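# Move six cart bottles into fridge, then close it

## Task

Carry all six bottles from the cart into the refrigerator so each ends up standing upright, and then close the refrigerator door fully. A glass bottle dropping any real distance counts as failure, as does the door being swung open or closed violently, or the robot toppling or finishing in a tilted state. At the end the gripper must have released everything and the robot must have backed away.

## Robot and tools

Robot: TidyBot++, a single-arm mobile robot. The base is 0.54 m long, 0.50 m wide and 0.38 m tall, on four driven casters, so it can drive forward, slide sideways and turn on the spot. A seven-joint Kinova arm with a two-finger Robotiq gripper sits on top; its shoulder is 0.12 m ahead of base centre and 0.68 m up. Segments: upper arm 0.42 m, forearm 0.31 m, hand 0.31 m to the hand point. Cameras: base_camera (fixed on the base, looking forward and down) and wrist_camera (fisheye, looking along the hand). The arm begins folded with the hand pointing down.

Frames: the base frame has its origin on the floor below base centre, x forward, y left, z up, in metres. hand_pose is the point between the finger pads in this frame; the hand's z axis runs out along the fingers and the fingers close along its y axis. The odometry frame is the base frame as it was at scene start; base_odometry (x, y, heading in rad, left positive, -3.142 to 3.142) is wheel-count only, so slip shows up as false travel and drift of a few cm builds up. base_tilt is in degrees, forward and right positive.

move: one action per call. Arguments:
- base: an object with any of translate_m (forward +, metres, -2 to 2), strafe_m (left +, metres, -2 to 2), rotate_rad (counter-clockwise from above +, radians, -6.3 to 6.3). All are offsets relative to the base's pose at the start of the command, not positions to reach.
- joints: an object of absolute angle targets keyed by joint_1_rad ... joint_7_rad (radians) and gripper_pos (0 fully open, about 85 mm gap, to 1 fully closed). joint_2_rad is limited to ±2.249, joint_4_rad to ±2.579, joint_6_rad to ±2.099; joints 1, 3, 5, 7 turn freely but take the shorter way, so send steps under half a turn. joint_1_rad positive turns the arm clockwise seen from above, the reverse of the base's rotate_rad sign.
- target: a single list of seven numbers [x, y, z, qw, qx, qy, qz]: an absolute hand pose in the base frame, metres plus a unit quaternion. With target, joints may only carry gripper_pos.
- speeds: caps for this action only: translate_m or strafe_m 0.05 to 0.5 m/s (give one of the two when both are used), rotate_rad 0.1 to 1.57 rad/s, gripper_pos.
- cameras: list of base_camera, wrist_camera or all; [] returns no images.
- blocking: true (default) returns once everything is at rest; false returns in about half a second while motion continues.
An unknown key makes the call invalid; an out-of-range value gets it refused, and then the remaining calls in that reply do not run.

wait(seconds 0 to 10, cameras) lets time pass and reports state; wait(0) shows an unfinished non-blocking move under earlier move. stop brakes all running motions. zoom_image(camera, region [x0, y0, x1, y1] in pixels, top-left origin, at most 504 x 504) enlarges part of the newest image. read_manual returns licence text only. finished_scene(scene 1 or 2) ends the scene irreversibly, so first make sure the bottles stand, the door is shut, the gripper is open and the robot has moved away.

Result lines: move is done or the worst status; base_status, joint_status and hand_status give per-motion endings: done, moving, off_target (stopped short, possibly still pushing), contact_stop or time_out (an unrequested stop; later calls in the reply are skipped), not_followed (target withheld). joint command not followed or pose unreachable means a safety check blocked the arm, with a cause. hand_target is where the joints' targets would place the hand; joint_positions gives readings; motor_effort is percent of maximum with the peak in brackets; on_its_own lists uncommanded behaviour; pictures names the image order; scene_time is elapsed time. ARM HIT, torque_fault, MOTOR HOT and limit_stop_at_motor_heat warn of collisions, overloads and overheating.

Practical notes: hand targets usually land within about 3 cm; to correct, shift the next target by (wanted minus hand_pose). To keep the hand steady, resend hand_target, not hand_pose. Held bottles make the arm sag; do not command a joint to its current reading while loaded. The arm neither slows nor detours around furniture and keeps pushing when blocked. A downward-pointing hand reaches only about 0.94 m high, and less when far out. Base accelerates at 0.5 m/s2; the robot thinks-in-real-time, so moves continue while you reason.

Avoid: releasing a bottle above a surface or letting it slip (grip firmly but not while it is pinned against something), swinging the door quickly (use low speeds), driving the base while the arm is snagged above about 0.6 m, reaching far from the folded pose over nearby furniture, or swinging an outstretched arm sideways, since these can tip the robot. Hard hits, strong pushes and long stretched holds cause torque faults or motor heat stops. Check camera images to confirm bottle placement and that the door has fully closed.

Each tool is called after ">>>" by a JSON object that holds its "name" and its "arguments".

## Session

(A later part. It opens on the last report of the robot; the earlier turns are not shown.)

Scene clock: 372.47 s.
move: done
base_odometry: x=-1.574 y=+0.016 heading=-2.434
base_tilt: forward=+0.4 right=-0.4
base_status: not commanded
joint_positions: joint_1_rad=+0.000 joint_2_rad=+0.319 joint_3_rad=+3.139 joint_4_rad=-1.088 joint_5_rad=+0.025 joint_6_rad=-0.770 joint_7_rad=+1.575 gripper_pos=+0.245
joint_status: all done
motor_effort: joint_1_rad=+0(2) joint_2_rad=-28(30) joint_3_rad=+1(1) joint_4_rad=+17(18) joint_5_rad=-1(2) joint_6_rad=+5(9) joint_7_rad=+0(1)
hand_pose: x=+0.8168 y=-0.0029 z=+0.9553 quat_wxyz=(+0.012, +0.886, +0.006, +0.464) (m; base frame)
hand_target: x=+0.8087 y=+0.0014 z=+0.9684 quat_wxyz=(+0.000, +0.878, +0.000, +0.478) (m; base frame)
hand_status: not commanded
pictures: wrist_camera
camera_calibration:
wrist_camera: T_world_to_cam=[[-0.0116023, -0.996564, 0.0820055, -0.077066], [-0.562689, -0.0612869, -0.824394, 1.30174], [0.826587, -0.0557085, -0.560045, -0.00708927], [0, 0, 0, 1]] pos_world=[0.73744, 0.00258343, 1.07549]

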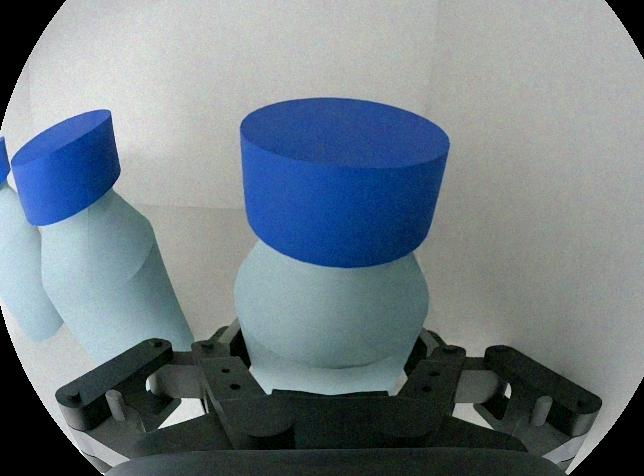

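>>> {"name": "move", "arguments": {"joints": {"gripper_pos": 0.18}, "cameras": []}}

>>> {"name": "move", "arguments": {"joints": {"gripper_pos": 0.08}, "cameras": ["wrist_camera"]}}

Scene clock: 374.63 s.
move: done
base_odometry: x=-1.574 y=+0.016 heading=-2.434
base_tilt: forward=+0.3 right=-0.4
base_status: not commanded
joint_positions: joint_1_rad=+0.000 joint_2_rad=+0.319 joint_3_rad=+3.139 joint_4_rad=-1.102 joint_5_rad=+0.025 joint_6_rad=-0.770 joint_7_rad=+1.575 gripper_pos=+0.180
joint_status: all done
motor_effort: joint_1_rad=+0(1) joint_2_rad=-29(29) joint_3_rad=+1(1) joint_4_rad=+19(19) joint_5_rad=+0(1) joint_6_rad=+7(8) joint_7_rad=+0(1)
hand_pose: x=+0.8151 y=-0.0029 z=+0.9476 quat_wxyz=(+0.012, +0.889, +0.006, +0.458) (m; base frame)
hand_target: x=+0.8087 y=+0.0014 z=+0.9684 quat_wxyz=(+0.000, +0.878, +0.000, +0.478) (m; base frame)
hand_status: not commanded
pictures: none
No camera images: "cameras" was empty.

Scene clock: 375.17 s.
move: done
base_odometry: x=-1.574 y=+0.016 heading=-2.434
base_tilt: forward=+0.4 right=-0.3
base_status: not commanded
joint_positions: joint_1_rad=+0.000 joint_2_rad=+0.319 joint_3_rad=+3.139 joint_4_rad=-1.102 joint_5_rad=+0.025 joint_6_rad=-0.770 joint_7_rad=+1.575 gripper_pos=+0.080
joint_status: all done
motor_effort: joint_1_rad=+0(0) joint_2_rad=-29(29) joint_3_rad=+1(1) joint_4_rad=+17(19) joint_5_rad=+0(1) joint_6_rad=+7(8) joint_7_rad=+0(1)
hand_pose: x=+0.8151 y=-0.0029 z=+0.9476 quat_wxyz=(+0.012, +0.889, +0.006, +0.458) (m; base frame)
hand_target: x=+0.8087 y=+0.0014 z=+0.9684 quat_wxyz=(+0.000, +0.878, +0.000, +0.478) (m; base frame)
hand_status: not commanded
pictures: wrist_camera
camera_calibration:
wrist_camera: T_world_to_cam=[[-0.0104766, -0.996562, 0.0821831, -0.0775404], [-0.573829, -0.0613161, -0.816677, 1.29619], [0.818908, -0.055715, -0.571214, 0.0069152], [0, 0, 0, 1]] pos_world=[0.737315, 0.0025886, 1.06889]

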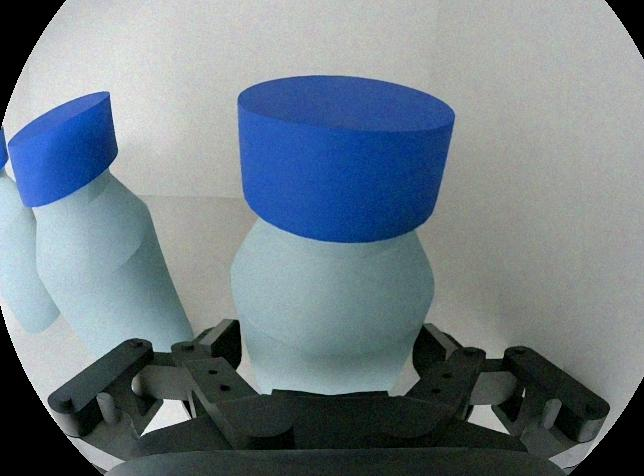

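>>> {"name": "move", "arguments": {"base": {"translate_m": -0.2}, "cameras": ["wrist_camera"]}}

>>> {"name": "move", "arguments": {"base": {"translate_m": -0.3}, "joints": {"gripper_pos": 0.0, "joint_2_rad": 0.285, "joint_4_rad": -1.06, "joint_6_rad": -0.83}, "cameras": []}}

Scene clock: 377.93 s.
move: done
base_odometry: x=-1.422 y=+0.147 heading=-2.434
base_tilt: forward=+0.3 right=-0.4
base_status: done
joint_positions: joint_1_rad=+0.000 joint_2_rad=+0.298 joint_3_rad=+3.139 joint_4_rad=-1.104 joint_5_rad=+0.025 joint_6_rad=-0.770 joint_7_rad=+1.575 gripper_pos=+0.080
joint_status: not commanded
motor_effort: joint_1_rad=+1(1) joint_2_rad=-28(33) joint_3_rad=+1(1) joint_4_rad=+18(19) joint_5_rad=+0(1) joint_6_rad=+7(8) joint_7_rad=+0(1)
hand_pose: x=+0.8092 y=-0.0028 z=+0.9605 quat_wxyz=(+0.012, +0.885, +0.006, +0.466) (m; base frame)
hand_target: x=+0.8087 y=+0.0014 z=+0.9684 quat_wxyz=(+0.000, +0.878, +0.000, +0.478) (m; base frame)
hand_status: not commanded
pictures: wrist_camera
camera_calibration:
wrist_camera: T_world_to_cam=[[-0.0118436, -0.996562, 0.081994, -0.077287], [-0.558944, -0.0613943, -0.826929, 1.30111], [0.829121, -0.0556239, -0.556296, -0.00350207], [0, 0, 0, 1]] pos_world=[0.729237, 0.00266476, 1.08032]

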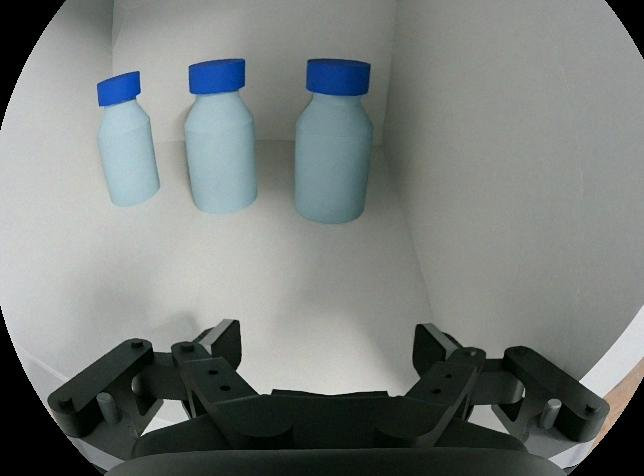

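Scene clock: 379.67 s.
move: done
base_odometry: x=-1.194 y=+0.342 heading=-2.434
base_tilt: forward=+0.3 right=-0.4
base_status: done
joint_positions: joint_1_rad=+0.000 joint_2_rad=+0.290 joint_3_rad=+3.139 joint_4_rad=-1.079 joint_5_rad=+0.025 joint_6_rad=-0.798 joint_7_rad=+1.575 gripper_pos=+0.000
joint_status: all done
motor_effort: joint_1_rad=+0(1) joint_2_rad=-28(33) joint_3_rad=+1(2) joint_4_rad=+17(20) joint_5_rad=+0(1) joint_6_rad=+8(8) joint_7_rad=+0(1)
hand_pose: x=+0.8046 y=-0.0029 z=+0.9734 quat_wxyz=(+0.012, +0.884, +0.006, +0.468) (m; base frame)
hand_target: x=+0.7999 y=+0.0014 z=+0.9791 quat_wxyz=(+0.000, +0.885, +0.000, +0.465) (m; base frame)
hand_status: not commanded
pictures: none
No camera images: "cameras" was empty.

>>> {"name": "move", "arguments": {"base": {"strafe_m": -0.4, "rotate_rad": -3.059}, "cameras": ["wrist_camera", "base_camera"]}}

Scene clock: 396.73 s.
move: done
base_odometry: x=-1.454 y=+0.646 heading=+0.790
base_tilt: forward=+0.4 right=-0.4
base_status: done
joint_positions: joint_1_rad=+0.002 joint_2_rad=+0.292 joint_3_rad=+3.143 joint_4_rad=-1.079 joint_5_rad=+0.025 joint_6_rad=-0.798 joint_7_rad=+1.575 gripper_pos=+0.000
joint_status: not commanded
motor_effort: joint_1_rad=+0(6) joint_2_rad=-28(32) joint_3_rad=+1(5) joint_4_rad=+18(19) joint_5_rad=+0(2) joint_6_rad=+7(8) joint_7_rad=+1(1)
hand_pose: x=+0.8052 y=-0.0062 z=+0.9720 quat_wxyz=(+0.014, +0.884, +0.004, +0.467) (m; base frame)
hand_target: x=+0.7999 y=+0.0014 z=+0.9791 quat_wxyz=(+0.000, +0.885, +0.000, +0.465) (m; base frame)
hand_status: not commanded
pictures: base_camera, wrist_camera
camera_calibration:
wrist_camera: T_world_to_cam=[[-0.0180211, -0.996398, 0.0828591, -0.0775886], [-0.55659, -0.0588469, -0.828701, 1.30808], [0.830592, -0.0610526, -0.553525, 0.00207865], [0, 0, 0, 1]] pos_world=[0.724941, -0.000205647, 1.09159]

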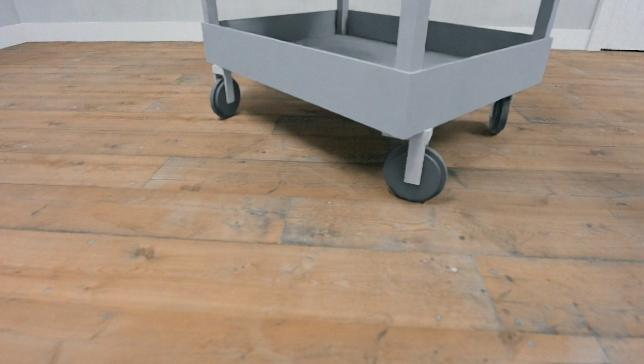

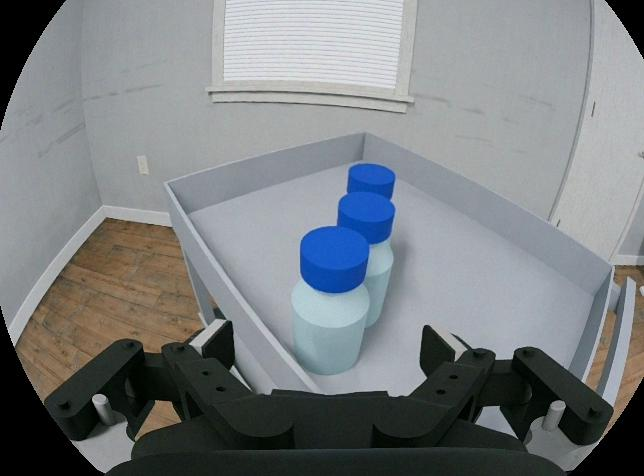

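>>> {"name": "move", "arguments": {"base": {"translate_m": 0.27, "strafe_m": 0.642, "rotate_rad": -0.79}, "cameras": ["wrist_camera"]}}

Scene clock: 410.33 s.
move: done
base_odometry: x=-1.720 y=+1.289 heading=+0.000
base_tilt: forward=+0.4 right=-0.4
base_status: done
joint_positions: joint_1_rad=+0.000 joint_2_rad=+0.292 joint_3_rad=+3.143 joint_4_rad=-1.079 joint_5_rad=+0.025 joint_6_rad=-0.798 joint_7_rad=+1.575 gripper_pos=+0.000
joint_status: not commanded
motor_effort: joint_1_rad=+0(4) joint_2_rad=-28(30) joint_3_rad=+0(3) joint_4_rad=+18(19) joint_5_rad=+0(2) joint_6_rad=+7(8) joint_7_rad=+0(1)
hand_pose: x=+0.8052 y=-0.0052 z=+0.9720 quat_wxyz=(+0.013, +0.884, +0.005, +0.467) (m; base frame)
hand_target: x=+0.7999 y=+0.0014 z=+0.9791 quat_wxyz=(+0.000, +0.885, +0.000, +0.465) (m; base frame)
hand_status: not commanded
pictures: wrist_camera
camera_calibration:
wrist_camera: T_world_to_cam=[[-0.0166518, -0.99641, 0.0830106, -0.0778546], [-0.556509, -0.0597377, -0.828691, 1.30807], [0.830675, -0.0599953, -0.553516, 0.00205666], [0, 0, 0, 1]] pos_world=[0.724946, 0.000689328, 1.09159]

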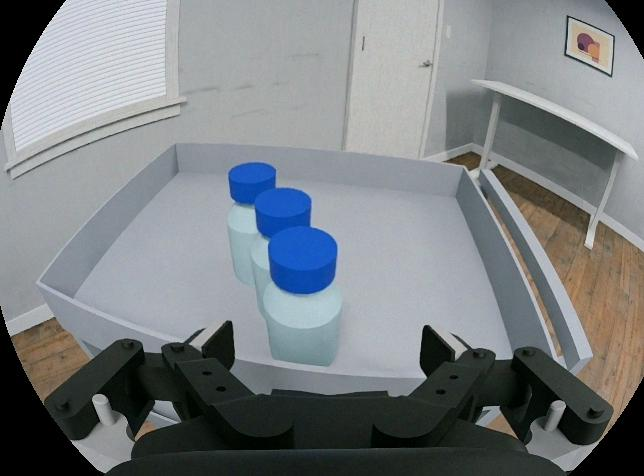

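>>> {"name": "move", "arguments": {"base": {"translate_m": 0.11, "strafe_m": 0.016}, "cameras": ["wrist_camera"]}}

Scene clock: 416.17 s.
move: done
base_odometry: x=-1.610 y=+1.306 heading=+0.000
base_tilt: forward=+0.4 right=-0.4
base_status: done
joint_positions: joint_1_rad=+0.000 joint_2_rad=+0.296 joint_3_rad=+3.143 joint_4_rad=-1.079 joint_5_rad=+0.025 joint_6_rad=-0.798 joint_7_rad=+1.575 gripper_pos=+0.000
joint_status: not commanded
motor_effort: joint_1_rad=-1(1) joint_2_rad=-28(32) joint_3_rad=+1(1) joint_4_rad=+18(20) joint_5_rad=+0(1) joint_6_rad=+7(8) joint_7_rad=+1(1)
hand_pose: x=+0.8064 y=-0.0052 z=+0.9693 quat_wxyz=(+0.013, +0.885, +0.005, +0.465) (m; base frame)
hand_target: x=+0.7999 y=+0.0014 z=+0.9791 quat_wxyz=(+0.000, +0.885, +0.000, +0.465) (m; base frame)
hand_status: not commanded
pictures: wrist_camera
camera_calibration:
wrist_camera: T_world_to_cam=[[-0.0163272, -0.99641, 0.0830743, -0.0779348], [-0.559744, -0.0597372, -0.82651, 1.30698], [0.828505, -0.0599949, -0.556758, 0.00447848], [0, 0, 0, 1]] pos_world=[0.726591, 0.000688971, 1.0892]

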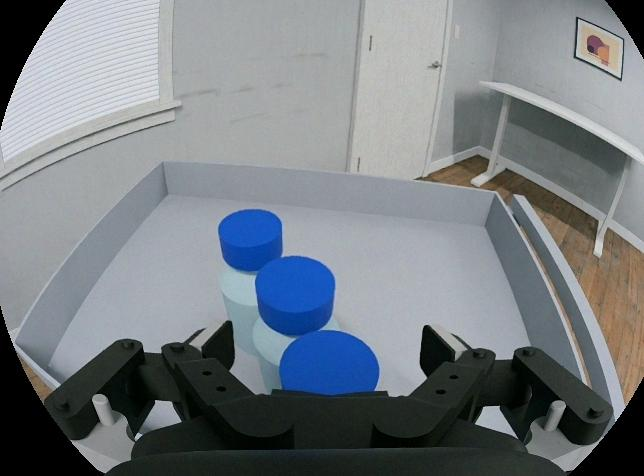

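>>> {"name": "move", "arguments": {"base": {"translate_m": 0.013, "strafe_m": -0.003}, "cameras": []}}

>>> {"name": "move", "arguments": {"joints": {"joint_2_rad": 0.284, "joint_4_rad": -1.32, "joint_6_rad": -0.58}, "cameras": ["wrist_camera"]}}

Scene clock: 419.43 s.
move: done
base_odometry: x=-1.597 y=+1.303 heading=+0.000
base_tilt: forward=+0.4 right=-0.4
base_status: done
joint_positions: joint_1_rad=+0.000 joint_2_rad=+0.297 joint_3_rad=+3.143 joint_4_rad=-1.079 joint_5_rad=+0.025 joint_6_rad=-0.798 joint_7_rad=+1.575 gripper_pos=+0.000
joint_status: not commanded
motor_effort: joint_1_rad=+0(1) joint_2_rad=-28(32) joint_3_rad=+1(2) joint_4_rad=+18(19) joint_5_rad=+0(1) joint_6_rad=+7(8) joint_7_rad=+1(1)
hand_pose: x=+0.8070 y=-0.0052 z=+0.9680 quat_wxyz=(+0.013, +0.885, +0.005, +0.465) (m; base frame)
hand_target: x=+0.7999 y=+0.0014 z=+0.9791 quat_wxyz=(+0.000, +0.885, +0.000, +0.465) (m; base frame)
hand_status: not commanded
pictures: none
No camera images: "cameras" was empty.

Scene clock: 420.77 s.
move: done
base_odometry: x=-1.597 y=+1.303 heading=+0.000
base_tilt: forward=+0.4 right=-0.4
base_status: not commanded
joint_positions: joint_1_rad=+0.000 joint_2_rad=+0.297 joint_3_rad=+3.143 joint_4_rad=-1.303 joint_5_rad=+0.025 joint_6_rad=-0.633 joint_7_rad=+1.575 gripper_pos=+0.000
joint_status: all done
motor_effort: joint_1_rad=+0(1) joint_2_rad=-29(30) joint_3_rad=+1(1) joint_4_rad=+18(20) joint_5_rad=+0(1) joint_6_rad=+7(9) joint_7_rad=+0(1)
hand_pose: x=+0.8018 y=-0.0043 z=+0.8830 quat_wxyz=(+0.012, +0.899, +0.007, +0.438) (m; base frame)
hand_target: x=+0.8057 y=+0.0014 z=+0.8961 quat_wxyz=(+0.000, +0.888, +0.000, +0.461) (m; base frame)
hand_status: not commanded
pictures: wrist_camera
camera_calibration:
wrist_camera: T_world_to_cam=[[-0.00714973, -0.996437, 0.0840347, -0.0781142], [-0.60895, -0.0623193, -0.790757, 1.24105], [0.793177, -0.0568266, -0.606334, 0.0324078], [0, 0, 0, 1]] pos_world=[0.729472, 0.00134691, 1.00758]

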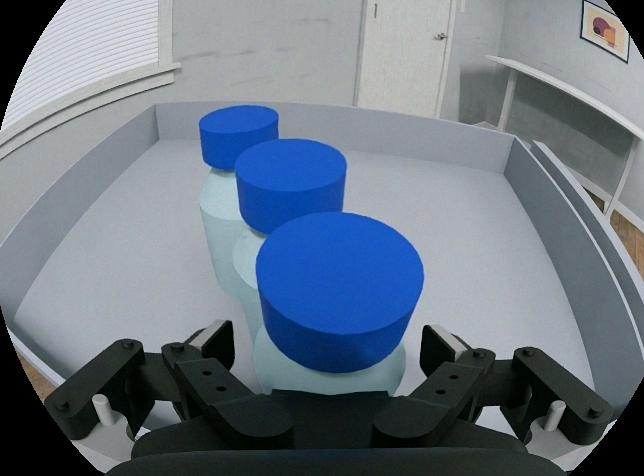

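>>> {"name": "move", "arguments": {"base": {"translate_m": 0.003, "strafe_m": -0.004}, "joints": {"joint_2_rad": 0.284, "joint_4_rad": -1.41, "joint_6_rad": -0.46}, "cameras": ["wrist_camera"]}}

Scene clock: 423.93 s.
move: done
base_odometry: x=-1.594 y=+1.299 heading=+0.001
base_tilt: forward=+0.4 right=-0.4
base_status: done
joint_positions: joint_1_rad=+0.000 joint_2_rad=+0.297 joint_3_rad=+3.143 joint_4_rad=-1.395 joint_5_rad=+0.025 joint_6_rad=-0.512 joint_7_rad=+1.575 gripper_pos=+0.000
joint_status: all done
motor_effort: joint_1_rad=+0(3) joint_2_rad=-28(30) joint_3_rad=+0(3) joint_4_rad=+19(19) joint_5_rad=+0(1) joint_6_rad=+7(9) joint_7_rad=-1(1)
hand_pose: x=+0.8052 y=-0.0036 z=+0.8617 quat_wxyz=(+0.012, +0.892, +0.008, +0.452) (m; base frame)
hand_target: x=+0.8087 y=+0.0014 z=+0.8756 quat_wxyz=(+0.000, +0.881, +0.000, +0.474) (m; base frame)
hand_status: not commanded
pictures: wrist_camera
camera_calibration:
wrist_camera: T_world_to_cam=[[-0.00664536, -0.996476, 0.0836174, -0.0755987], [-0.585085, -0.0639375, -0.808448, 1.2223], [0.810945, -0.0542957, -0.582598, -0.0179211], [0, 0, 0, 1]] pos_world=[0.729177, 0.00184521, 0.984042]

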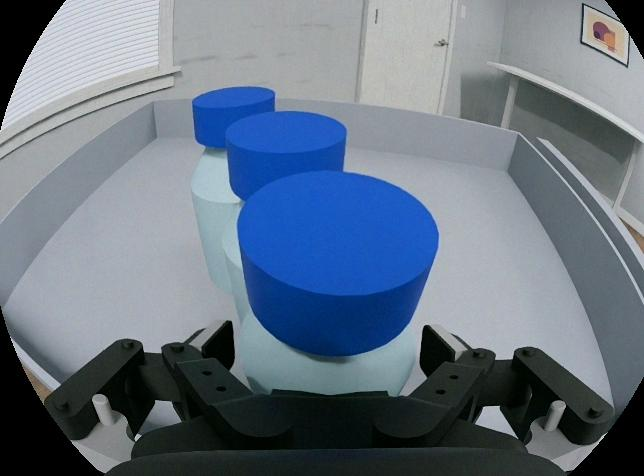

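>>> {"name": "move", "arguments": {"joints": {"gripper_pos": 0.4}, "cameras": ["wrist_camera"]}}

>>> {"name": "move", "arguments": {"joints": {"joint_2_rad": 0.339, "joint_4_rad": -0.84, "joint_6_rad": -0.98}, "cameras": ["wrist_camera"]}}

Scene clock: 426.40 s.
move: off_target
base_odometry: x=-1.594 y=+1.299 heading=+0.001
base_tilt: forward=+0.4 right=-0.4
base_status: not commanded
joint_positions: joint_1_rad=+0.000 joint_2_rad=+0.297 joint_3_rad=+3.143 joint_4_rad=-1.395 joint_5_rad=+0.025 joint_6_rad=-0.510 joint_7_rad=+1.575 gripper_pos=+0.237
joint_status: gripper_pos off_target (ended at +0.237, target +0.400)
motor_effort: joint_1_rad=-1(2) joint_2_rad=-27(28) joint_3_rad=+0(1) joint_4_rad=+18(19) joint_5_rad=+0(1) joint_6_rad=+8(9) joint_7_rad=+1(1)
hand_pose: x=+0.8053 y=-0.0035 z=+0.8626 quat_wxyz=(+0.012, +0.892, +0.008, +0.453) (m; base frame)
hand_target: x=+0.8087 y=+0.0014 z=+0.8756 quat_wxyz=(+0.000, +0.881, +0.000, +0.474) (m; base frame)
hand_status: not commanded
pictures: wrist_camera
camera_calibration:
wrist_camera: T_world_to_cam=[[-0.00679538, -0.996476, 0.0835993, -0.075522], [-0.583202, -0.0639614, -0.809805, 1.22271], [0.812299, -0.0542582, -0.580712, -0.0202206], [0, 0, 0, 1]] pos_world=[0.728999, 0.00185323, 0.984728]

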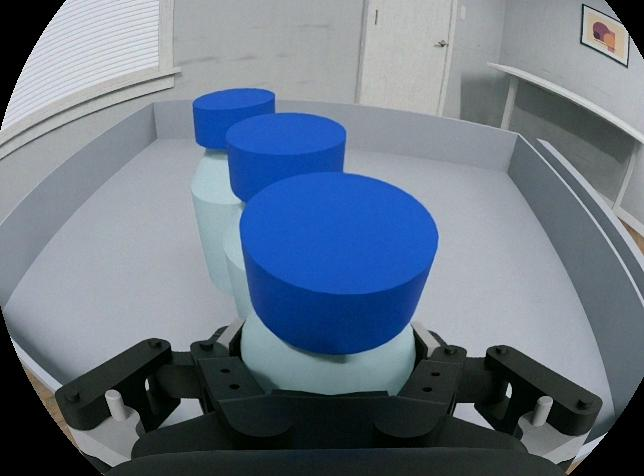

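Scene clock: 428.50 s.
move: done
base_odometry: x=-1.594 y=+1.299 heading=+0.001
base_tilt: forward=+0.4 right=-0.4
base_status: not commanded
joint_positions: joint_1_rad=+0.000 joint_2_rad=+0.343 joint_3_rad=+3.143 joint_4_rad=-0.886 joint_5_rad=+0.025 joint_6_rad=-0.936 joint_7_rad=+1.575 gripper_pos=+0.237
joint_status: all done
motor_effort: joint_1_rad=+0(2) joint_2_rad=-33(35) joint_3_rad=+1(1) joint_4_rad=+20(24) joint_5_rad=-1(2) joint_6_rad=+10(13) joint_7_rad=+1(1)
hand_pose: x=+0.8146 y=-0.0059 z=+1.0089 quat_wxyz=(+0.014, +0.883, +0.003, +0.469) (m; base frame)
hand_target: x=+0.8084 y=+0.0014 z=+1.0259 quat_wxyz=(+0.000, +0.882, +0.000, +0.472) (m; base frame)
hand_status: not commanded
pictures: wrist_camera
camera_calibration:
wrist_camera: T_world_to_cam=[[-0.0202363, -0.996421, 0.0820667, -0.0775556], [-0.553641, -0.0571811, -0.83079, 1.34365], [0.83251, -0.0622476, -0.550502, 0.0100816], [0, 0, 0, 1]] pos_world=[0.733934, 0.000180683, 1.1282]

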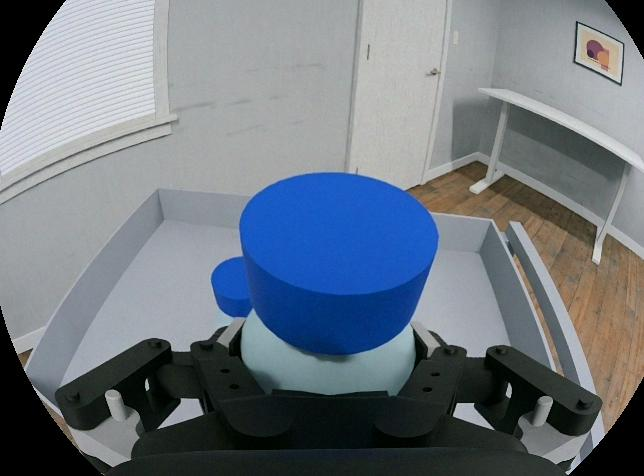

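>>> {"name": "move", "arguments": {"base": {"translate_m": -0.15, "strafe_m": -0.5}, "joints": {"joint_2_rad": 0.339, "joint_4_rad": -0.78, "joint_6_rad": -1.04}, "cameras": []}}

>>> {"name": "move", "arguments": {"base": {"translate_m": 0.568, "strafe_m": -0.491, "rotate_rad": 4.012}, "speeds": {"rotate_rad": 1.1}, "cameras": ["wrist_camera"]}}

Scene clock: 442.77 s.
move: done
base_odometry: x=-1.744 y=+0.798 heading=+0.001
base_tilt: forward=+0.4 right=-0.4
base_status: done
joint_positions: joint_1_rad=+0.007 joint_2_rad=+0.351 joint_3_rad=+3.144 joint_4_rad=-0.826 joint_5_rad=+0.025 joint_6_rad=-1.000 joint_7_rad=+1.575 gripper_pos=+0.237
joint_status: all done
motor_effort: joint_1_rad=+0(3) joint_2_rad=-33(35) joint_3_rad=+1(3) joint_4_rad=+20(22) joint_5_rad=+0(2) joint_6_rad=+10(11) joint_7_rad=+0(1)
hand_pose: x=+0.8099 y=-0.0110 z=+1.0200 quat_wxyz=(+0.016, +0.886, -0.001, +0.464) (m; base frame)
hand_target: x=+0.8007 y=+0.0014 z=+1.0431 quat_wxyz=(+0.000, +0.882, +0.000, +0.472) (m; base frame)
hand_status: not commanded
pictures: none
No camera images: "cameras" was empty.

Scene clock: 448.17 s.
move: done
base_odometry: x=-1.175 y=+0.308 heading=-2.270
base_tilt: forward=+0.4 right=-0.4
base_status: done
joint_positions: joint_1_rad=-0.005 joint_2_rad=+0.359 joint_3_rad=+3.138 joint_4_rad=-0.825 joint_5_rad=+0.025 joint_6_rad=-1.001 joint_7_rad=+1.575 gripper_pos=+0.237
joint_status: not commanded
motor_effort: joint_1_rad=+0(5) joint_2_rad=-33(36) joint_3_rad=+0(4) joint_4_rad=+19(21) joint_5_rad=+0(2) joint_6_rad=+10(11) joint_7_rad=+0(1)
hand_pose: x=+0.8123 y=+0.0001 z=+1.0148 quat_wxyz=(+0.011, +0.888, +0.006, +0.460) (m; base frame)
hand_target: x=+0.8007 y=+0.0014 z=+1.0431 quat_wxyz=(+0.000, +0.882, +0.000, +0.472) (m; base frame)
hand_status: not commanded
pictures: wrist_camera
camera_calibration:
wrist_camera: T_world_to_cam=[[-0.0102589, -0.996727, 0.080193, -0.078282], [-0.56962, -0.0600879, -0.819709, 1.34928], [0.821844, -0.0540888, -0.567139, 0.0411673], [0, 0, 0, 1]] pos_world=[0.733941, 0.00527638, 1.13564]

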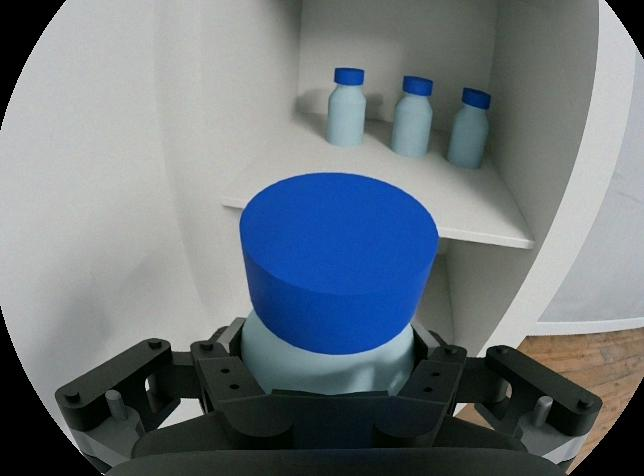

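>>> {"name": "move", "arguments": {"base": {"translate_m": 0.4}, "speeds": {"translate_m": 0.35}, "cameras": []}}

>>> {"name": "move", "arguments": {"joints": {"joint_2_rad": 0.29, "joint_4_rad": -0.99, "joint_6_rad": -0.84}, "cameras": ["wrist_camera"]}}

Scene clock: 455.80 s.
move: done
base_odometry: x=-1.433 y=+0.002 heading=-2.270
base_tilt: forward=+0.4 right=-0.4
base_status: done
joint_positions: joint_1_rad=-0.005 joint_2_rad=+0.365 joint_3_rad=+3.138 joint_4_rad=-0.824 joint_5_rad=+0.025 joint_6_rad=-1.003 joint_7_rad=+1.575 gripper_pos=+0.237
joint_status: not commanded
motor_effort: joint_1_rad=+1(1) joint_2_rad=-34(37) joint_3_rad=+0(1) joint_4_rad=+20(21) joint_5_rad=+0(1) joint_6_rad=+10(11) joint_7_rad=+0(1)
hand_pose: x=+0.8139 y=+0.0001 z=+1.0110 quat_wxyz=(+0.011, +0.889, +0.006, +0.457) (m; base frame)
hand_target: x=+0.8007 y=+0.0014 z=+1.0431 quat_wxyz=(+0.000, +0.882, +0.000, +0.472) (m; base frame)
hand_status: not commanded
pictures: none
No camera images: "cameras" was empty.

Scene clock: 457.00 s.
move: done
base_odometry: x=-1.433 y=+0.002 heading=-2.270
base_tilt: forward=+0.4 right=-0.4
base_status: not commanded
joint_positions: joint_1_rad=-0.005 joint_2_rad=+0.334 joint_3_rad=+3.138 joint_4_rad=-0.973 joint_5_rad=+0.025 joint_6_rad=-0.893 joint_7_rad=+1.575 gripper_pos=+0.237
joint_status: all done
motor_effort: joint_1_rad=-1(1) joint_2_rad=-30(34) joint_3_rad=+0(1) joint_4_rad=+19(21) joint_5_rad=-1(2) joint_6_rad=+8(11) joint_7_rad=+0(1)
hand_pose: x=+0.8122 y=+0.0006 z=+0.9776 quat_wxyz=(+0.011, +0.891, +0.008, +0.453) (m; base frame)
hand_target: x=+0.8060 y=+0.0014 z=+1.0127 quat_wxyz=(+0.000, +0.872, +0.000, +0.489) (m; base frame)
hand_status: not commanded
pictures: wrist_camera
camera_calibration:
wrist_camera: T_world_to_cam=[[-0.00661686, -0.996658, 0.0814242, -0.0790184], [-0.58204, -0.062373, -0.810764, 1.32014], [0.813133, -0.0527569, -0.579682, 0.0395891], [0, 0, 0, 1]] pos_world=[0.735661, 0.00567547, 1.09971]

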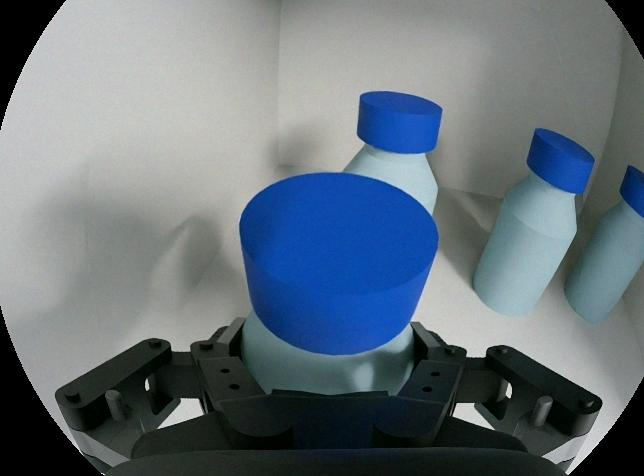

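>>> {"name": "move", "arguments": {"joints": {"joint_4_rad": -1.04, "joint_6_rad": -0.84}, "cameras": []}}

Scene clock: 459.07 s.
move: done
base_odometry: x=-1.433 y=+0.002 heading=-2.270
base_tilt: forward=+0.4 right=-0.4
base_status: not commanded
joint_positions: joint_1_rad=-0.005 joint_2_rad=+0.320 joint_3_rad=+3.138 joint_4_rad=-1.005 joint_5_rad=+0.025 joint_6_rad=-0.864 joint_7_rad=+1.575 gripper_pos=+0.237
joint_status: all done
motor_effort: joint_1_rad=+1(2) joint_2_rad=-28(30) joint_3_rad=+1(1) joint_4_rad=+16(18) joint_5_rad=+0(2) joint_6_rad=+4(8) joint_7_rad=+0(1)
hand_pose: x=+0.8100 y=+0.0007 z=+0.9774 quat_wxyz=(+0.011, +0.889, +0.008, +0.459) (m; base frame)
hand_target: x=+0.8017 y=+0.0014 z=+0.9844 quat_wxyz=(+0.000, +0.884, +0.000, +0.467) (m; base frame)
hand_status: not commanded
pictures: none
No camera images: "cameras" was empty.

>>> {"name": "move", "arguments": {"joints": {"gripper_pos": 0.18}, "cameras": ["wrist_camera"]}}

>>> {"name": "move", "arguments": {"joints": {"gripper_pos": 0.0}, "cameras": []}}

>>> {"name": "move", "arguments": {"base": {"translate_m": -0.2}, "cameras": ["wrist_camera"]}}

>>> {"name": "move", "arguments": {"base": {"translate_m": -0.2}, "joints": {"joint_2_rad": 0.285, "joint_4_rad": -1.06, "joint_6_rad": -0.83}, "cameras": []}}

Scene clock: 462.17 s.
move: done
base_odometry: x=-1.433 y=+0.002 heading=-2.270
base_tilt: forward=+0.4 right=-0.4
base_status: not commanded
joint_positions: joint_1_rad=-0.005 joint_2_rad=+0.320 joint_3_rad=+3.138 joint_4_rad=-1.023 joint_5_rad=+0.025 joint_6_rad=-0.864 joint_7_rad=+1.575 gripper_pos=+0.180
joint_status: all done
motor_effort: joint_1_rad=+0(1) joint_2_rad=-29(30) joint_3_rad=+1(1) joint_4_rad=+17(19) joint_5_rad=+0(1) joint_6_rad=+7(8) joint_7_rad=+0(1)
hand_pose: x=+0.8080 y=+0.0007 z=+0.9673 quat_wxyz=(+0.011, +0.893, +0.008, +0.451) (m; base frame)
hand_target: x=+0.8017 y=+0.0014 z=+0.9844 quat_wxyz=(+0.000, +0.884, +0.000, +0.467) (m; base frame)
hand_status: not commanded
pictures: wrist_camera
camera_calibration:
wrist_camera: T_world_to_cam=[[-0.00539898, -0.99664, 0.0817311, -0.0793393], [-0.586811, -0.0630225, -0.807268, 1.30984], [0.809706, -0.0523191, -0.584499, 0.0444103], [0, 0, 0, 1]] pos_world=[0.732241, 0.00580023, 1.08983]

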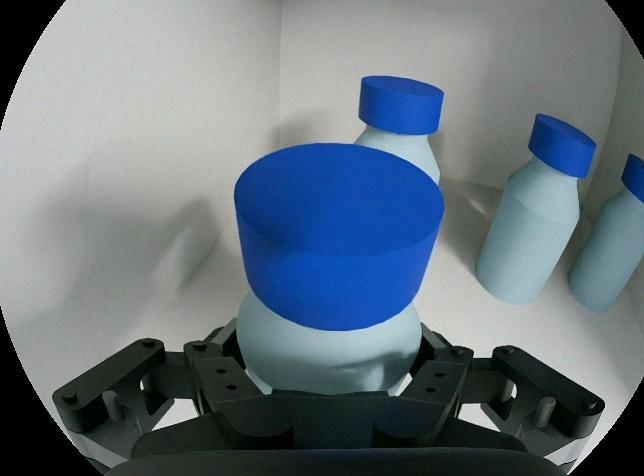

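Scene clock: 462.77 s.
move: done
base_odometry: x=-1.433 y=+0.002 heading=-2.270
base_tilt: forward=+0.4 right=-0.4
base_status: not commanded
joint_positions: joint_1_rad=-0.005 joint_2_rad=+0.320 joint_3_rad=+3.138 joint_4_rad=-1.023 joint_5_rad=+0.025 joint_6_rad=-0.864 joint_7_rad=+1.575 gripper_pos=+0.000
joint_status: all done
motor_effort: joint_1_rad=+0(1) joint_2_rad=-29(29) joint_3_rad=+1(1) joint_4_rad=+18(19) joint_5_rad=+0(1) joint_6_rad=+7(8) joint_7_rad=+1(1)
hand_pose: x=+0.8080 y=+0.0007 z=+0.9673 quat_wxyz=(+0.011, +0.893, +0.008, +0.451) (m; base frame)
hand_target: x=+0.8017 y=+0.0014 z=+0.9844 quat_wxyz=(+0.000, +0.884, +0.000, +0.467) (m; base frame)
hand_status: not commanded
pictures: none
No camera images: "cameras" was empty.

Scene clock: 464.33 s.
move: done
base_odometry: x=-1.304 y=+0.155 heading=-2.270
base_tilt: forward=+0.3 right=-0.4
base_status: done
joint_positions: joint_1_rad=-0.005 joint_2_rad=+0.304 joint_3_rad=+3.138 joint_4_rad=-1.025 joint_5_rad=+0.025 joint_6_rad=-0.864 joint_7_rad=+1.575 gripper_pos=+0.000
joint_status: not commanded
motor_effort: joint_1_rad=+0(2) joint_2_rad=-28(34) joint_3_rad=+1(1) joint_4_rad=+18(19) joint_5_rad=+0(1) joint_6_rad=+7(8) joint_7_rad=+1(1)
hand_pose: x=+0.8031 y=+0.0007 z=+0.9777 quat_wxyz=(+0.011, +0.889, +0.008, +0.457) (m; base frame)
hand_target: x=+0.8017 y=+0.0014 z=+0.9844 quat_wxyz=(+0.000, +0.884, +0.000, +0.467) (m; base frame)
hand_status: not commanded
pictures: wrist_camera
camera_calibration:
wrist_camera: T_world_to_cam=[[-0.00660933, -0.996645, 0.0815735, -0.0791113], [-0.574766, -0.0629675, -0.815892, 1.3141], [0.818291, -0.0522782, -0.572422, 0.0357311], [0, 0, 0, 1]] pos_world=[0.725541, 0.00576789, 1.09907]

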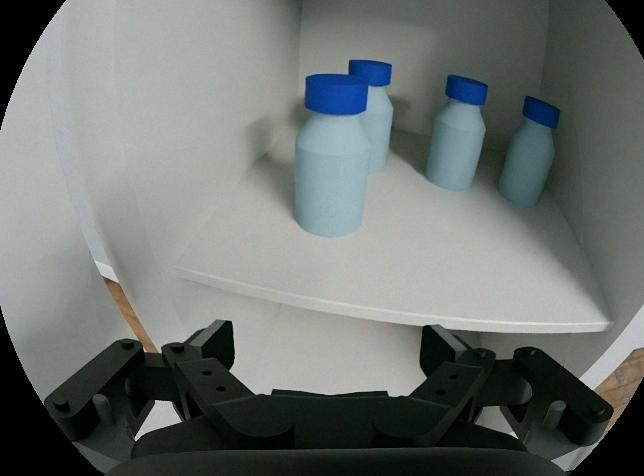

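Scene clock: 465.83 s.
move: done
base_odometry: x=-1.176 y=+0.308 heading=-2.269
base_tilt: forward=+0.4 right=-0.4
base_status: done
joint_positions: joint_1_rad=-0.005 joint_2_rad=+0.293 joint_3_rad=+3.138 joint_4_rad=-1.045 joint_5_rad=+0.025 joint_6_rad=-0.862 joint_7_rad=+1.575 gripper_pos=+0.000
joint_status: all done
motor_effort: joint_1_rad=+0(1) joint_2_rad=-28(32) joint_3_rad=+1(1) joint_4_rad=+18(19) joint_5_rad=+0(1) joint_6_rad=+7(8) joint_7_rad=+0(1)
hand_pose: x=+0.7980 y=+0.0007 z=+0.9741 quat_wxyz=(+0.011, +0.891, +0.008, +0.454) (m; base frame)
hand_target: x=+0.7999 y=+0.0014 z=+0.9791 quat_wxyz=(+0.000, +0.885, +0.000, +0.465) (m; base frame)
hand_status: not commanded
pictures: none
No camera images: "cameras" was empty.

>>> {"name": "move", "arguments": {"base": {"translate_m": -0.063, "strafe_m": -0.387, "rotate_rad": -3.214}, "cameras": ["wrist_camera"]}}

Scene clock: 476.17 s.
move: done
base_odometry: x=-1.431 y=+0.605 heading=+0.800
base_tilt: forward=+0.3 right=-0.4
base_status: done
joint_positions: joint_1_rad=+0.002 joint_2_rad=+0.293 joint_3_rad=+3.142 joint_4_rad=-1.045 joint_5_rad=+0.025 joint_6_rad=-0.862 joint_7_rad=+1.575 gripper_pos=+0.000
joint_status: not commanded
motor_effort: joint_1_rad=+0(7) joint_2_rad=-28(32) joint_3_rad=+1(5) joint_4_rad=+17(19) joint_5_rad=+0(2) joint_6_rad=+7(8) joint_7_rad=+0(1)
hand_pose: x=+0.7981 y=-0.0065 z=+0.9740 quat_wxyz=(+0.014, +0.891, +0.003, +0.454) (m; base frame)
hand_target: x=+0.7999 y=+0.0014 z=+0.9791 quat_wxyz=(+0.000, +0.885, +0.000, +0.465) (m; base frame)
hand_status: not commanded
pictures: wrist_camera
camera_calibration:
wrist_camera: T_world_to_cam=[[-0.0169516, -0.996416, 0.0828747, -0.0790189], [-0.581879, -0.0575735, -0.811235, 1.30891], [0.813099, -0.0619748, -0.578817, 0.0477072], [0, 0, 0, 1]] pos_world=[0.721495, -0.000420699, 1.09599]

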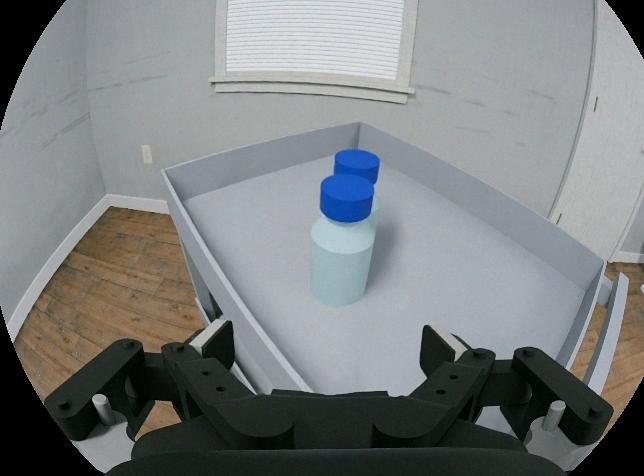

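>>> {"name": "move", "arguments": {"base": {"translate_m": 0.19, "strafe_m": -0.022}, "cameras": ["wrist_camera"]}}

Scene clock: 479.37 s.
move: done
base_odometry: x=-1.283 y=+0.726 heading=+0.800
base_tilt: forward=+0.4 right=-0.4
base_status: done
joint_positions: joint_1_rad=+0.002 joint_2_rad=+0.299 joint_3_rad=+3.142 joint_4_rad=-1.046 joint_5_rad=+0.025 joint_6_rad=-0.862 joint_7_rad=+1.575 gripper_pos=+0.000
joint_status: not commanded
motor_effort: joint_1_rad=+1(1) joint_2_rad=-28(32) joint_3_rad=+1(2) joint_4_rad=+18(19) joint_5_rad=+0(1) joint_6_rad=+7(8) joint_7_rad=+0(1)
hand_pose: x=+0.7997 y=-0.0065 z=+0.9696 quat_wxyz=(+0.014, +0.893, +0.003, +0.451) (m; base frame)
hand_target: x=+0.7999 y=+0.0014 z=+0.9791 quat_wxyz=(+0.000, +0.885, +0.000, +0.465) (m; base frame)
hand_status: not commanded
pictures: wrist_camera
camera_calibration:
wrist_camera: T_world_to_cam=[[-0.0164084, -0.996417, 0.0829693, -0.0791595], [-0.587183, -0.0575614, -0.807405, 1.30683], [0.809288, -0.0619663, -0.584134, 0.0520783], [0, 0, 0, 1]] pos_world=[0.723901, -0.000426018, 1.09213]

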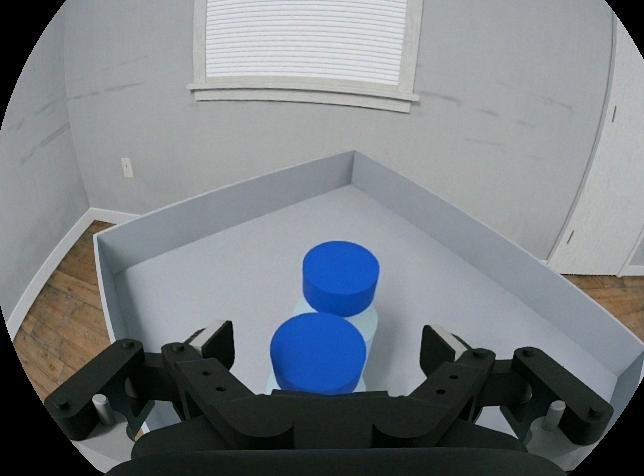

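>>> {"name": "move", "arguments": {"base": {"translate_m": 0.021}, "cameras": []}}

>>> {"name": "move", "arguments": {"joints": {"joint_2_rad": 0.284, "joint_4_rad": -1.32, "joint_6_rad": -0.58}, "cameras": ["wrist_camera"]}}

Scene clock: 483.73 s.
move: done
base_odometry: x=-1.268 y=+0.741 heading=+0.799
base_tilt: forward=+0.3 right=-0.4
base_status: done
joint_positions: joint_1_rad=+0.002 joint_2_rad=+0.301 joint_3_rad=+3.142 joint_4_rad=-1.046 joint_5_rad=+0.025 joint_6_rad=-0.862 joint_7_rad=+1.575 gripper_pos=+0.000
joint_status: not commanded
motor_effort: joint_1_rad=+0(1) joint_2_rad=-28(33) joint_3_rad=+1(1) joint_4_rad=+18(19) joint_5_rad=+0(1) joint_6_rad=+7(8) joint_7_rad=+0(1)
hand_pose: x=+0.8003 y=-0.0065 z=+0.9680 quat_wxyz=(+0.014, +0.893, +0.003, +0.450) (m; base frame)
hand_target: x=+0.7999 y=+0.0014 z=+0.9791 quat_wxyz=(+0.000, +0.885, +0.000, +0.465) (m; base frame)
hand_status: not commanded
pictures: none
No camera images: "cameras" was empty.

Scene clock: 485.30 s.
move: done
base_odometry: x=-1.268 y=+0.741 heading=+0.799
base_tilt: forward=+0.4 right=-0.4
base_status: not commanded
joint_positions: joint_1_rad=+0.002 joint_2_rad=+0.301 joint_3_rad=+3.142 joint_4_rad=-1.303 joint_5_rad=+0.025 joint_6_rad=-0.633 joint_7_rad=+1.575 gripper_pos=+0.000
joint_status: all done
motor_effort: joint_1_rad=+0(1) joint_2_rad=-28(30) joint_3_rad=+1(1) joint_4_rad=+18(20) joint_5_rad=+0(1) joint_6_rad=+7(8) joint_7_rad=+0(1)
hand_pose: x=+0.8027 y=-0.0052 z=+0.8811 quat_wxyz=(+0.013, +0.899, +0.006, +0.437) (m; base frame)
hand_target: x=+0.8057 y=+0.0014 z=+0.8961 quat_wxyz=(+0.000, +0.888, +0.000, +0.461) (m; base frame)
hand_status: not commanded
pictures: wrist_camera
camera_calibration:
wrist_camera: T_world_to_cam=[[-0.0082566, -0.996448, 0.0838003, -0.0777766], [-0.610896, -0.0613202, -0.789332, 1.24032], [0.791668, -0.0577105, -0.60822, 0.0333682], [0, 0, 0, 1]] pos_world=[0.730649, 0.000482068, 1.00584]

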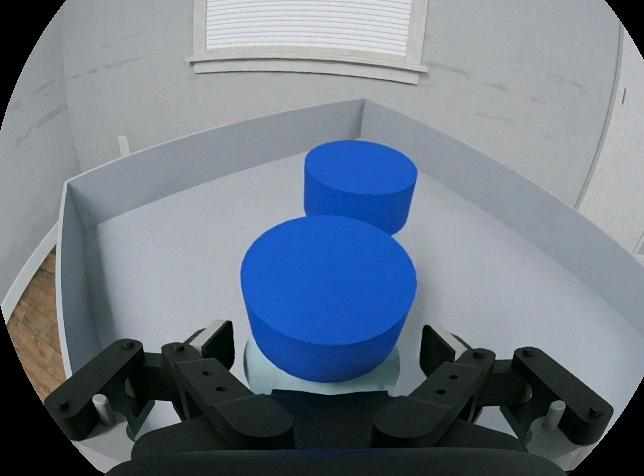

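>>> {"name": "move", "arguments": {"base": {"translate_m": 0.003}, "joints": {"joint_2_rad": 0.284, "joint_4_rad": -1.44, "joint_6_rad": -0.43}, "cameras": []}}

>>> {"name": "move", "arguments": {"joints": {"gripper_pos": 0.4}, "cameras": ["wrist_camera"]}}

>>> {"name": "move", "arguments": {"joints": {"joint_2_rad": 0.339, "joint_4_rad": -0.8, "joint_6_rad": -1.02}, "cameras": ["wrist_camera"]}}

Scene clock: 489.03 s.
move: done
base_odometry: x=-1.266 y=+0.744 heading=+0.799
base_tilt: forward=+0.4 right=-0.4
base_status: done
joint_positions: joint_1_rad=+0.002 joint_2_rad=+0.300 joint_3_rad=+3.142 joint_4_rad=-1.425 joint_5_rad=+0.025 joint_6_rad=-0.483 joint_7_rad=+1.575 gripper_pos=+0.000
joint_status: all done
motor_effort: joint_1_rad=+0(2) joint_2_rad=-28(32) joint_3_rad=+1(1) joint_4_rad=+17(20) joint_5_rad=+0(1) joint_6_rad=+7(9) joint_7_rad=+0(1)
hand_pose: x=+0.8042 y=-0.0043 z=+0.8505 quat_wxyz=(+0.012, +0.893, +0.008, +0.450) (m; base frame)
hand_target: x=+0.8074 y=+0.0014 z=+0.8663 quat_wxyz=(+0.000, +0.881, +0.000, +0.474) (m; base frame)
hand_status: not commanded
pictures: none
No camera images: "cameras" was empty.

Scene clock: 489.80 s.
move: off_target
base_odometry: x=-1.266 y=+0.744 heading=+0.799
base_tilt: forward=+0.4 right=-0.4
base_status: not commanded
joint_positions: joint_1_rad=+0.002 joint_2_rad=+0.299 joint_3_rad=+3.142 joint_4_rad=-1.425 joint_5_rad=+0.025 joint_6_rad=-0.481 joint_7_rad=+1.575 gripper_pos=+0.232
joint_status: gripper_pos off_target (ended at +0.232, target +0.400)
motor_effort: joint_1_rad=+1(2) joint_2_rad=-27(29) joint_3_rad=+1(2) joint_4_rad=+17(20) joint_5_rad=+1(1) joint_6_rad=+8(9) joint_7_rad=+1(1)
hand_pose: x=+0.8043 y=-0.0041 z=+0.8514 quat_wxyz=(+0.012, +0.892, +0.008, +0.451) (m; base frame)
hand_target: x=+0.8074 y=+0.0014 z=+0.8663 quat_wxyz=(+0.000, +0.881, +0.000, +0.474) (m; base frame)
hand_status: not commanded
pictures: wrist_camera
camera_calibration:
wrist_camera: T_world_to_cam=[[-0.00695927, -0.996501, 0.0832854, -0.0748007], [-0.585796, -0.0634375, -0.807972, 1.21357], [0.810429, -0.0544111, -0.583305, -0.0222016], [0, 0, 0, 1]] pos_world=[0.728377, 0.00123894, 0.973812]

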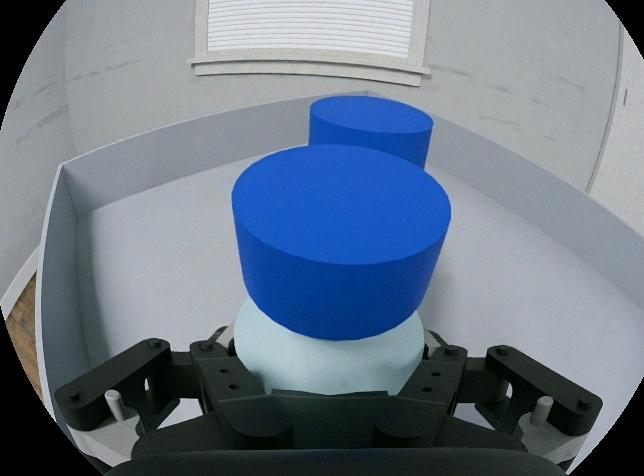

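Scene clock: 492.00 s.
move: done
base_odometry: x=-1.266 y=+0.744 heading=+0.799
base_tilt: forward=+0.4 right=-0.4
base_status: not commanded
joint_positions: joint_1_rad=+0.002 joint_2_rad=+0.347 joint_3_rad=+3.142 joint_4_rad=-0.852 joint_5_rad=+0.025 joint_6_rad=-0.979 joint_7_rad=+1.575 gripper_pos=+0.232
joint_status: all done
motor_effort: joint_1_rad=+1(2) joint_2_rad=-34(37) joint_3_rad=+0(2) joint_4_rad=+21(24) joint_5_rad=+0(1) joint_6_rad=+11(13) joint_7_rad=+0(1)
hand_pose: x=+0.8107 y=-0.0070 z=+1.0138 quat_wxyz=(+0.014, +0.886, +0.002, +0.463) (m; base frame)
hand_target: x=+0.8034 y=+0.0014 z=+1.0375 quat_wxyz=(+0.000, +0.882, +0.000, +0.472) (m; base frame)
hand_status: not commanded
pictures: wrist_camera
camera_calibration:
wrist_camera: T_world_to_cam=[[-0.0213235, -0.99643, 0.0816861, -0.0778121], [-0.564607, -0.0554267, -0.823496, 1.34691], [0.825084, -0.0636804, -0.56141, 0.0330819], [0, 0, 0, 1]] pos_world=[0.731522, -0.000772781, 1.13411]

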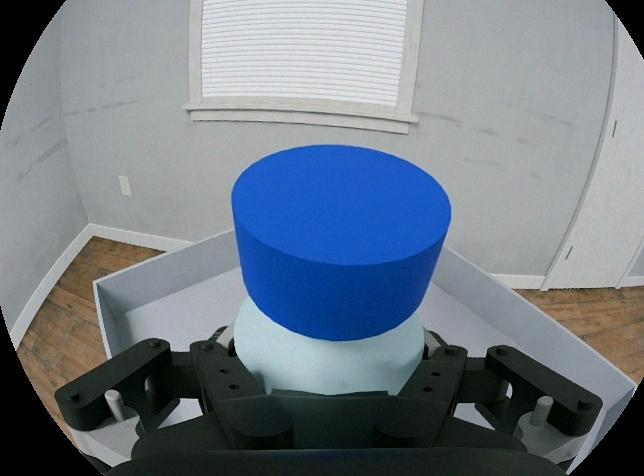

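>>> {"name": "move", "arguments": {"base": {"translate_m": -0.2443, "strafe_m": -0.4575, "rotate_rad": 3.048}, "speeds": {"rotate_rad": 1.1}, "cameras": ["wrist_camera"]}}

Scene clock: 502.17 s.
move: done
base_odometry: x=-1.108 y=+0.249 heading=-2.436
base_tilt: forward=+0.4 right=-0.4
base_status: done
joint_positions: joint_1_rad=-0.005 joint_2_rad=+0.367 joint_3_rad=+3.138 joint_4_rad=-0.852 joint_5_rad=+0.025 joint_6_rad=-0.983 joint_7_rad=+1.575 gripper_pos=+0.232
joint_status: not commanded
motor_effort: joint_1_rad=+1(5) joint_2_rad=-34(38) joint_3_rad=+1(4) joint_4_rad=+21(22) joint_5_rad=+0(2) joint_6_rad=+10(11) joint_7_rad=+0(1)
hand_pose: x=+0.8165 y=+0.0006 z=+0.9993 quat_wxyz=(+0.011, +0.891, +0.007, +0.453) (m; base frame)
hand_target: x=+0.8034 y=+0.0014 z=+1.0375 quat_wxyz=(+0.000, +0.882, +0.000, +0.472) (m; base frame)
hand_status: not commanded
pictures: wrist_camera
camera_calibration:
wrist_camera: T_world_to_cam=[[-0.00800296, -0.996729, 0.080423, -0.0786362], [-0.582673, -0.0607132, -0.810436, 1.34044], [0.812668, -0.0533462, -0.580281, 0.04964], [0, 0, 0, 1]] pos_world=[0.74007, 0.00565187, 1.12147]

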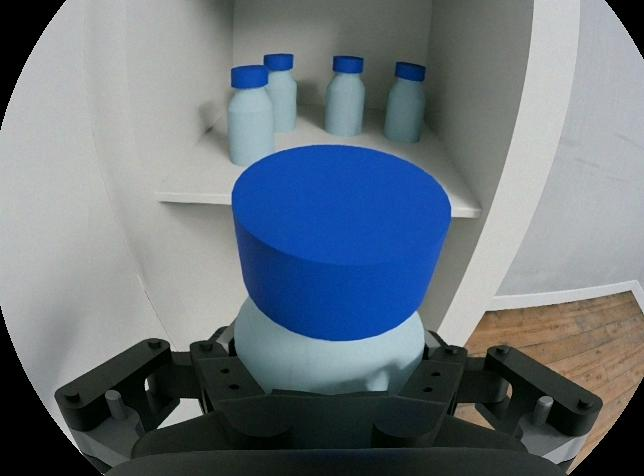

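>>> {"name": "move", "arguments": {"base": {"translate_m": 0.395, "strafe_m": -0.008}, "speeds": {"translate_m": 0.35}, "cameras": []}}

>>> {"name": "move", "arguments": {"joints": {"joint_2_rad": 0.285, "joint_4_rad": -1.05, "joint_6_rad": -0.79}, "cameras": ["wrist_camera"]}}

Scene clock: 505.60 s.
move: done
base_odometry: x=-1.414 y=-0.001 heading=-2.435
base_tilt: forward=+0.4 right=-0.4
base_status: done
joint_positions: joint_1_rad=-0.005 joint_2_rad=+0.371 joint_3_rad=+3.138 joint_4_rad=-0.850 joint_5_rad=+0.025 joint_6_rad=-0.986 joint_7_rad=+1.575 gripper_pos=+0.232
joint_status: not commanded
motor_effort: joint_1_rad=+0(1) joint_2_rad=-35(38) joint_3_rad=+1(1) joint_4_rad=+21(22) joint_5_rad=+0(1) joint_6_rad=+11(11) joint_7_rad=+0(1)
hand_pose: x=+0.8172 y=+0.0005 z=+0.9968 quat_wxyz=(+0.011, +0.893, +0.007, +0.451) (m; base frame)
hand_target: x=+0.8034 y=+0.0014 z=+1.0375 quat_wxyz=(+0.000, +0.882, +0.000, +0.472) (m; base frame)
hand_status: not commanded
pictures: none
No camera images: "cameras" was empty.

Scene clock: 506.90 s.
move: done
base_odometry: x=-1.414 y=-0.001 heading=-2.435
base_tilt: forward=+0.4 right=-0.4
base_status: not commanded
joint_positions: joint_1_rad=-0.005 joint_2_rad=+0.326 joint_3_rad=+3.138 joint_4_rad=-1.029 joint_5_rad=+0.025 joint_6_rad=-0.838 joint_7_rad=+1.575 gripper_pos=+0.232
joint_status: all done
motor_effort: joint_1_rad=-1(2) joint_2_rad=-29(35) joint_3_rad=-1(1) joint_4_rad=+17(22) joint_5_rad=-2(3) joint_6_rad=+7(11) joint_7_rad=+1(1)
hand_pose: x=+0.8136 y=+0.0011 z=+0.9668 quat_wxyz=(+0.011, +0.889, +0.008, +0.457) (m; base frame)
hand_target: x=+0.8077 y=+0.0014 z=+0.9952 quat_wxyz=(+0.000, +0.874, +0.000, +0.487) (m; base frame)
hand_status: not commanded
pictures: wrist_camera
camera_calibration:
wrist_camera: T_world_to_cam=[[-0.00564555, -0.996654, 0.0815408, -0.0785019], [-0.575175, -0.063467, -0.815565, 1.31127], [0.818011, -0.0515046, -0.572892, 0.0216459], [0, 0, 0, 1]] pos_world=[0.736062, 0.0060983, 1.08823]

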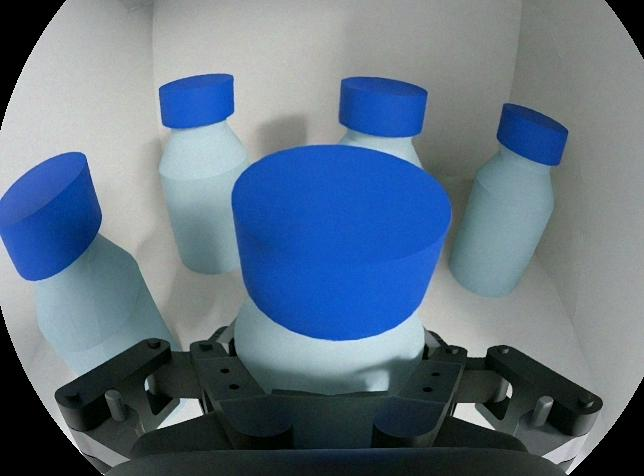

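>>> {"name": "move", "arguments": {"joints": {"joint_4_rad": -1.09, "joint_6_rad": -0.79}, "cameras": []}}

>>> {"name": "move", "arguments": {"joints": {"gripper_pos": 0.18}, "cameras": ["wrist_camera"]}}

Scene clock: 509.50 s.
move: done
base_odometry: x=-1.414 y=-0.001 heading=-2.435
base_tilt: forward=+0.4 right=-0.4
base_status: not commanded
joint_positions: joint_1_rad=-0.005 joint_2_rad=+0.314 joint_3_rad=+3.138 joint_4_rad=-1.054 joint_5_rad=+0.025 joint_6_rad=-0.813 joint_7_rad=+1.575 gripper_pos=+0.232
joint_status: all done
motor_effort: joint_1_rad=-1(2) joint_2_rad=-28(29) joint_3_rad=+0(1) joint_4_rad=+16(17) joint_5_rad=-1(2) joint_6_rad=+4(7) joint_7_rad=+0(1)
hand_pose: x=+0.8121 y=+0.0012 z=+0.9670 quat_wxyz=(+0.010, +0.887, +0.009, +0.462) (m; base frame)
hand_target: x=+0.8036 y=+0.0014 z=+0.9725 quat_wxyz=(+0.000, +0.883, +0.000, +0.469) (m; base frame)
hand_status: not commanded
pictures: none
No camera images: "cameras" was empty.

Scene clock: 510.33 s.
move: done
base_odometry: x=-1.414 y=-0.001 heading=-2.435
base_tilt: forward=+0.4 right=-0.4
base_status: not commanded
joint_positions: joint_1_rad=-0.005 joint_2_rad=+0.314 joint_3_rad=+3.138 joint_4_rad=-1.073 joint_5_rad=+0.025 joint_6_rad=-0.813 joint_7_rad=+1.575 gripper_pos=+0.180
joint_status: all done
motor_effort: joint_1_rad=+0(1) joint_2_rad=-28(30) joint_3_rad=+1(1) joint_4_rad=+18(19) joint_5_rad=+0(2) joint_6_rad=+8(8) joint_7_rad=+0(1)
hand_pose: x=+0.8097 y=+0.0012 z=+0.9559 quat_wxyz=(+0.010, +0.891, +0.009, +0.453) (m; base frame)
hand_target: x=+0.8036 y=+0.0014 z=+0.9725 quat_wxyz=(+0.000, +0.883, +0.000, +0.469) (m; base frame)
hand_status: not commanded
pictures: wrist_camera
camera_calibration:
wrist_camera: T_world_to_cam=[[-0.00433207, -0.996638, 0.0818134, -0.0788236], [-0.581858, -0.0640262, -0.810766, 1.30094], [0.813279, -0.0511161, -0.579625, 0.028819], [0, 0, 0, 1]] pos_world=[0.733184, 0.00620887, 1.07791]

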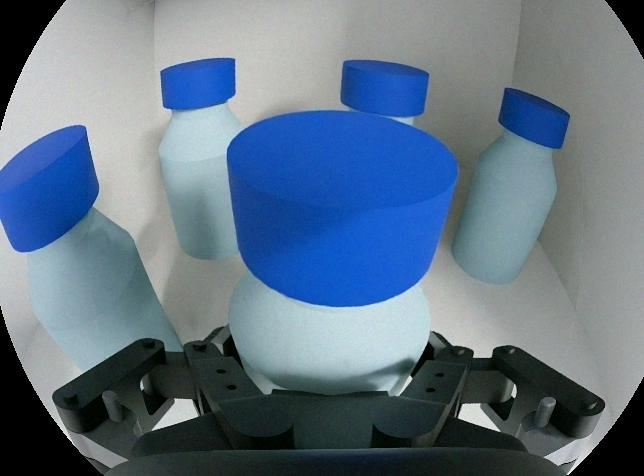

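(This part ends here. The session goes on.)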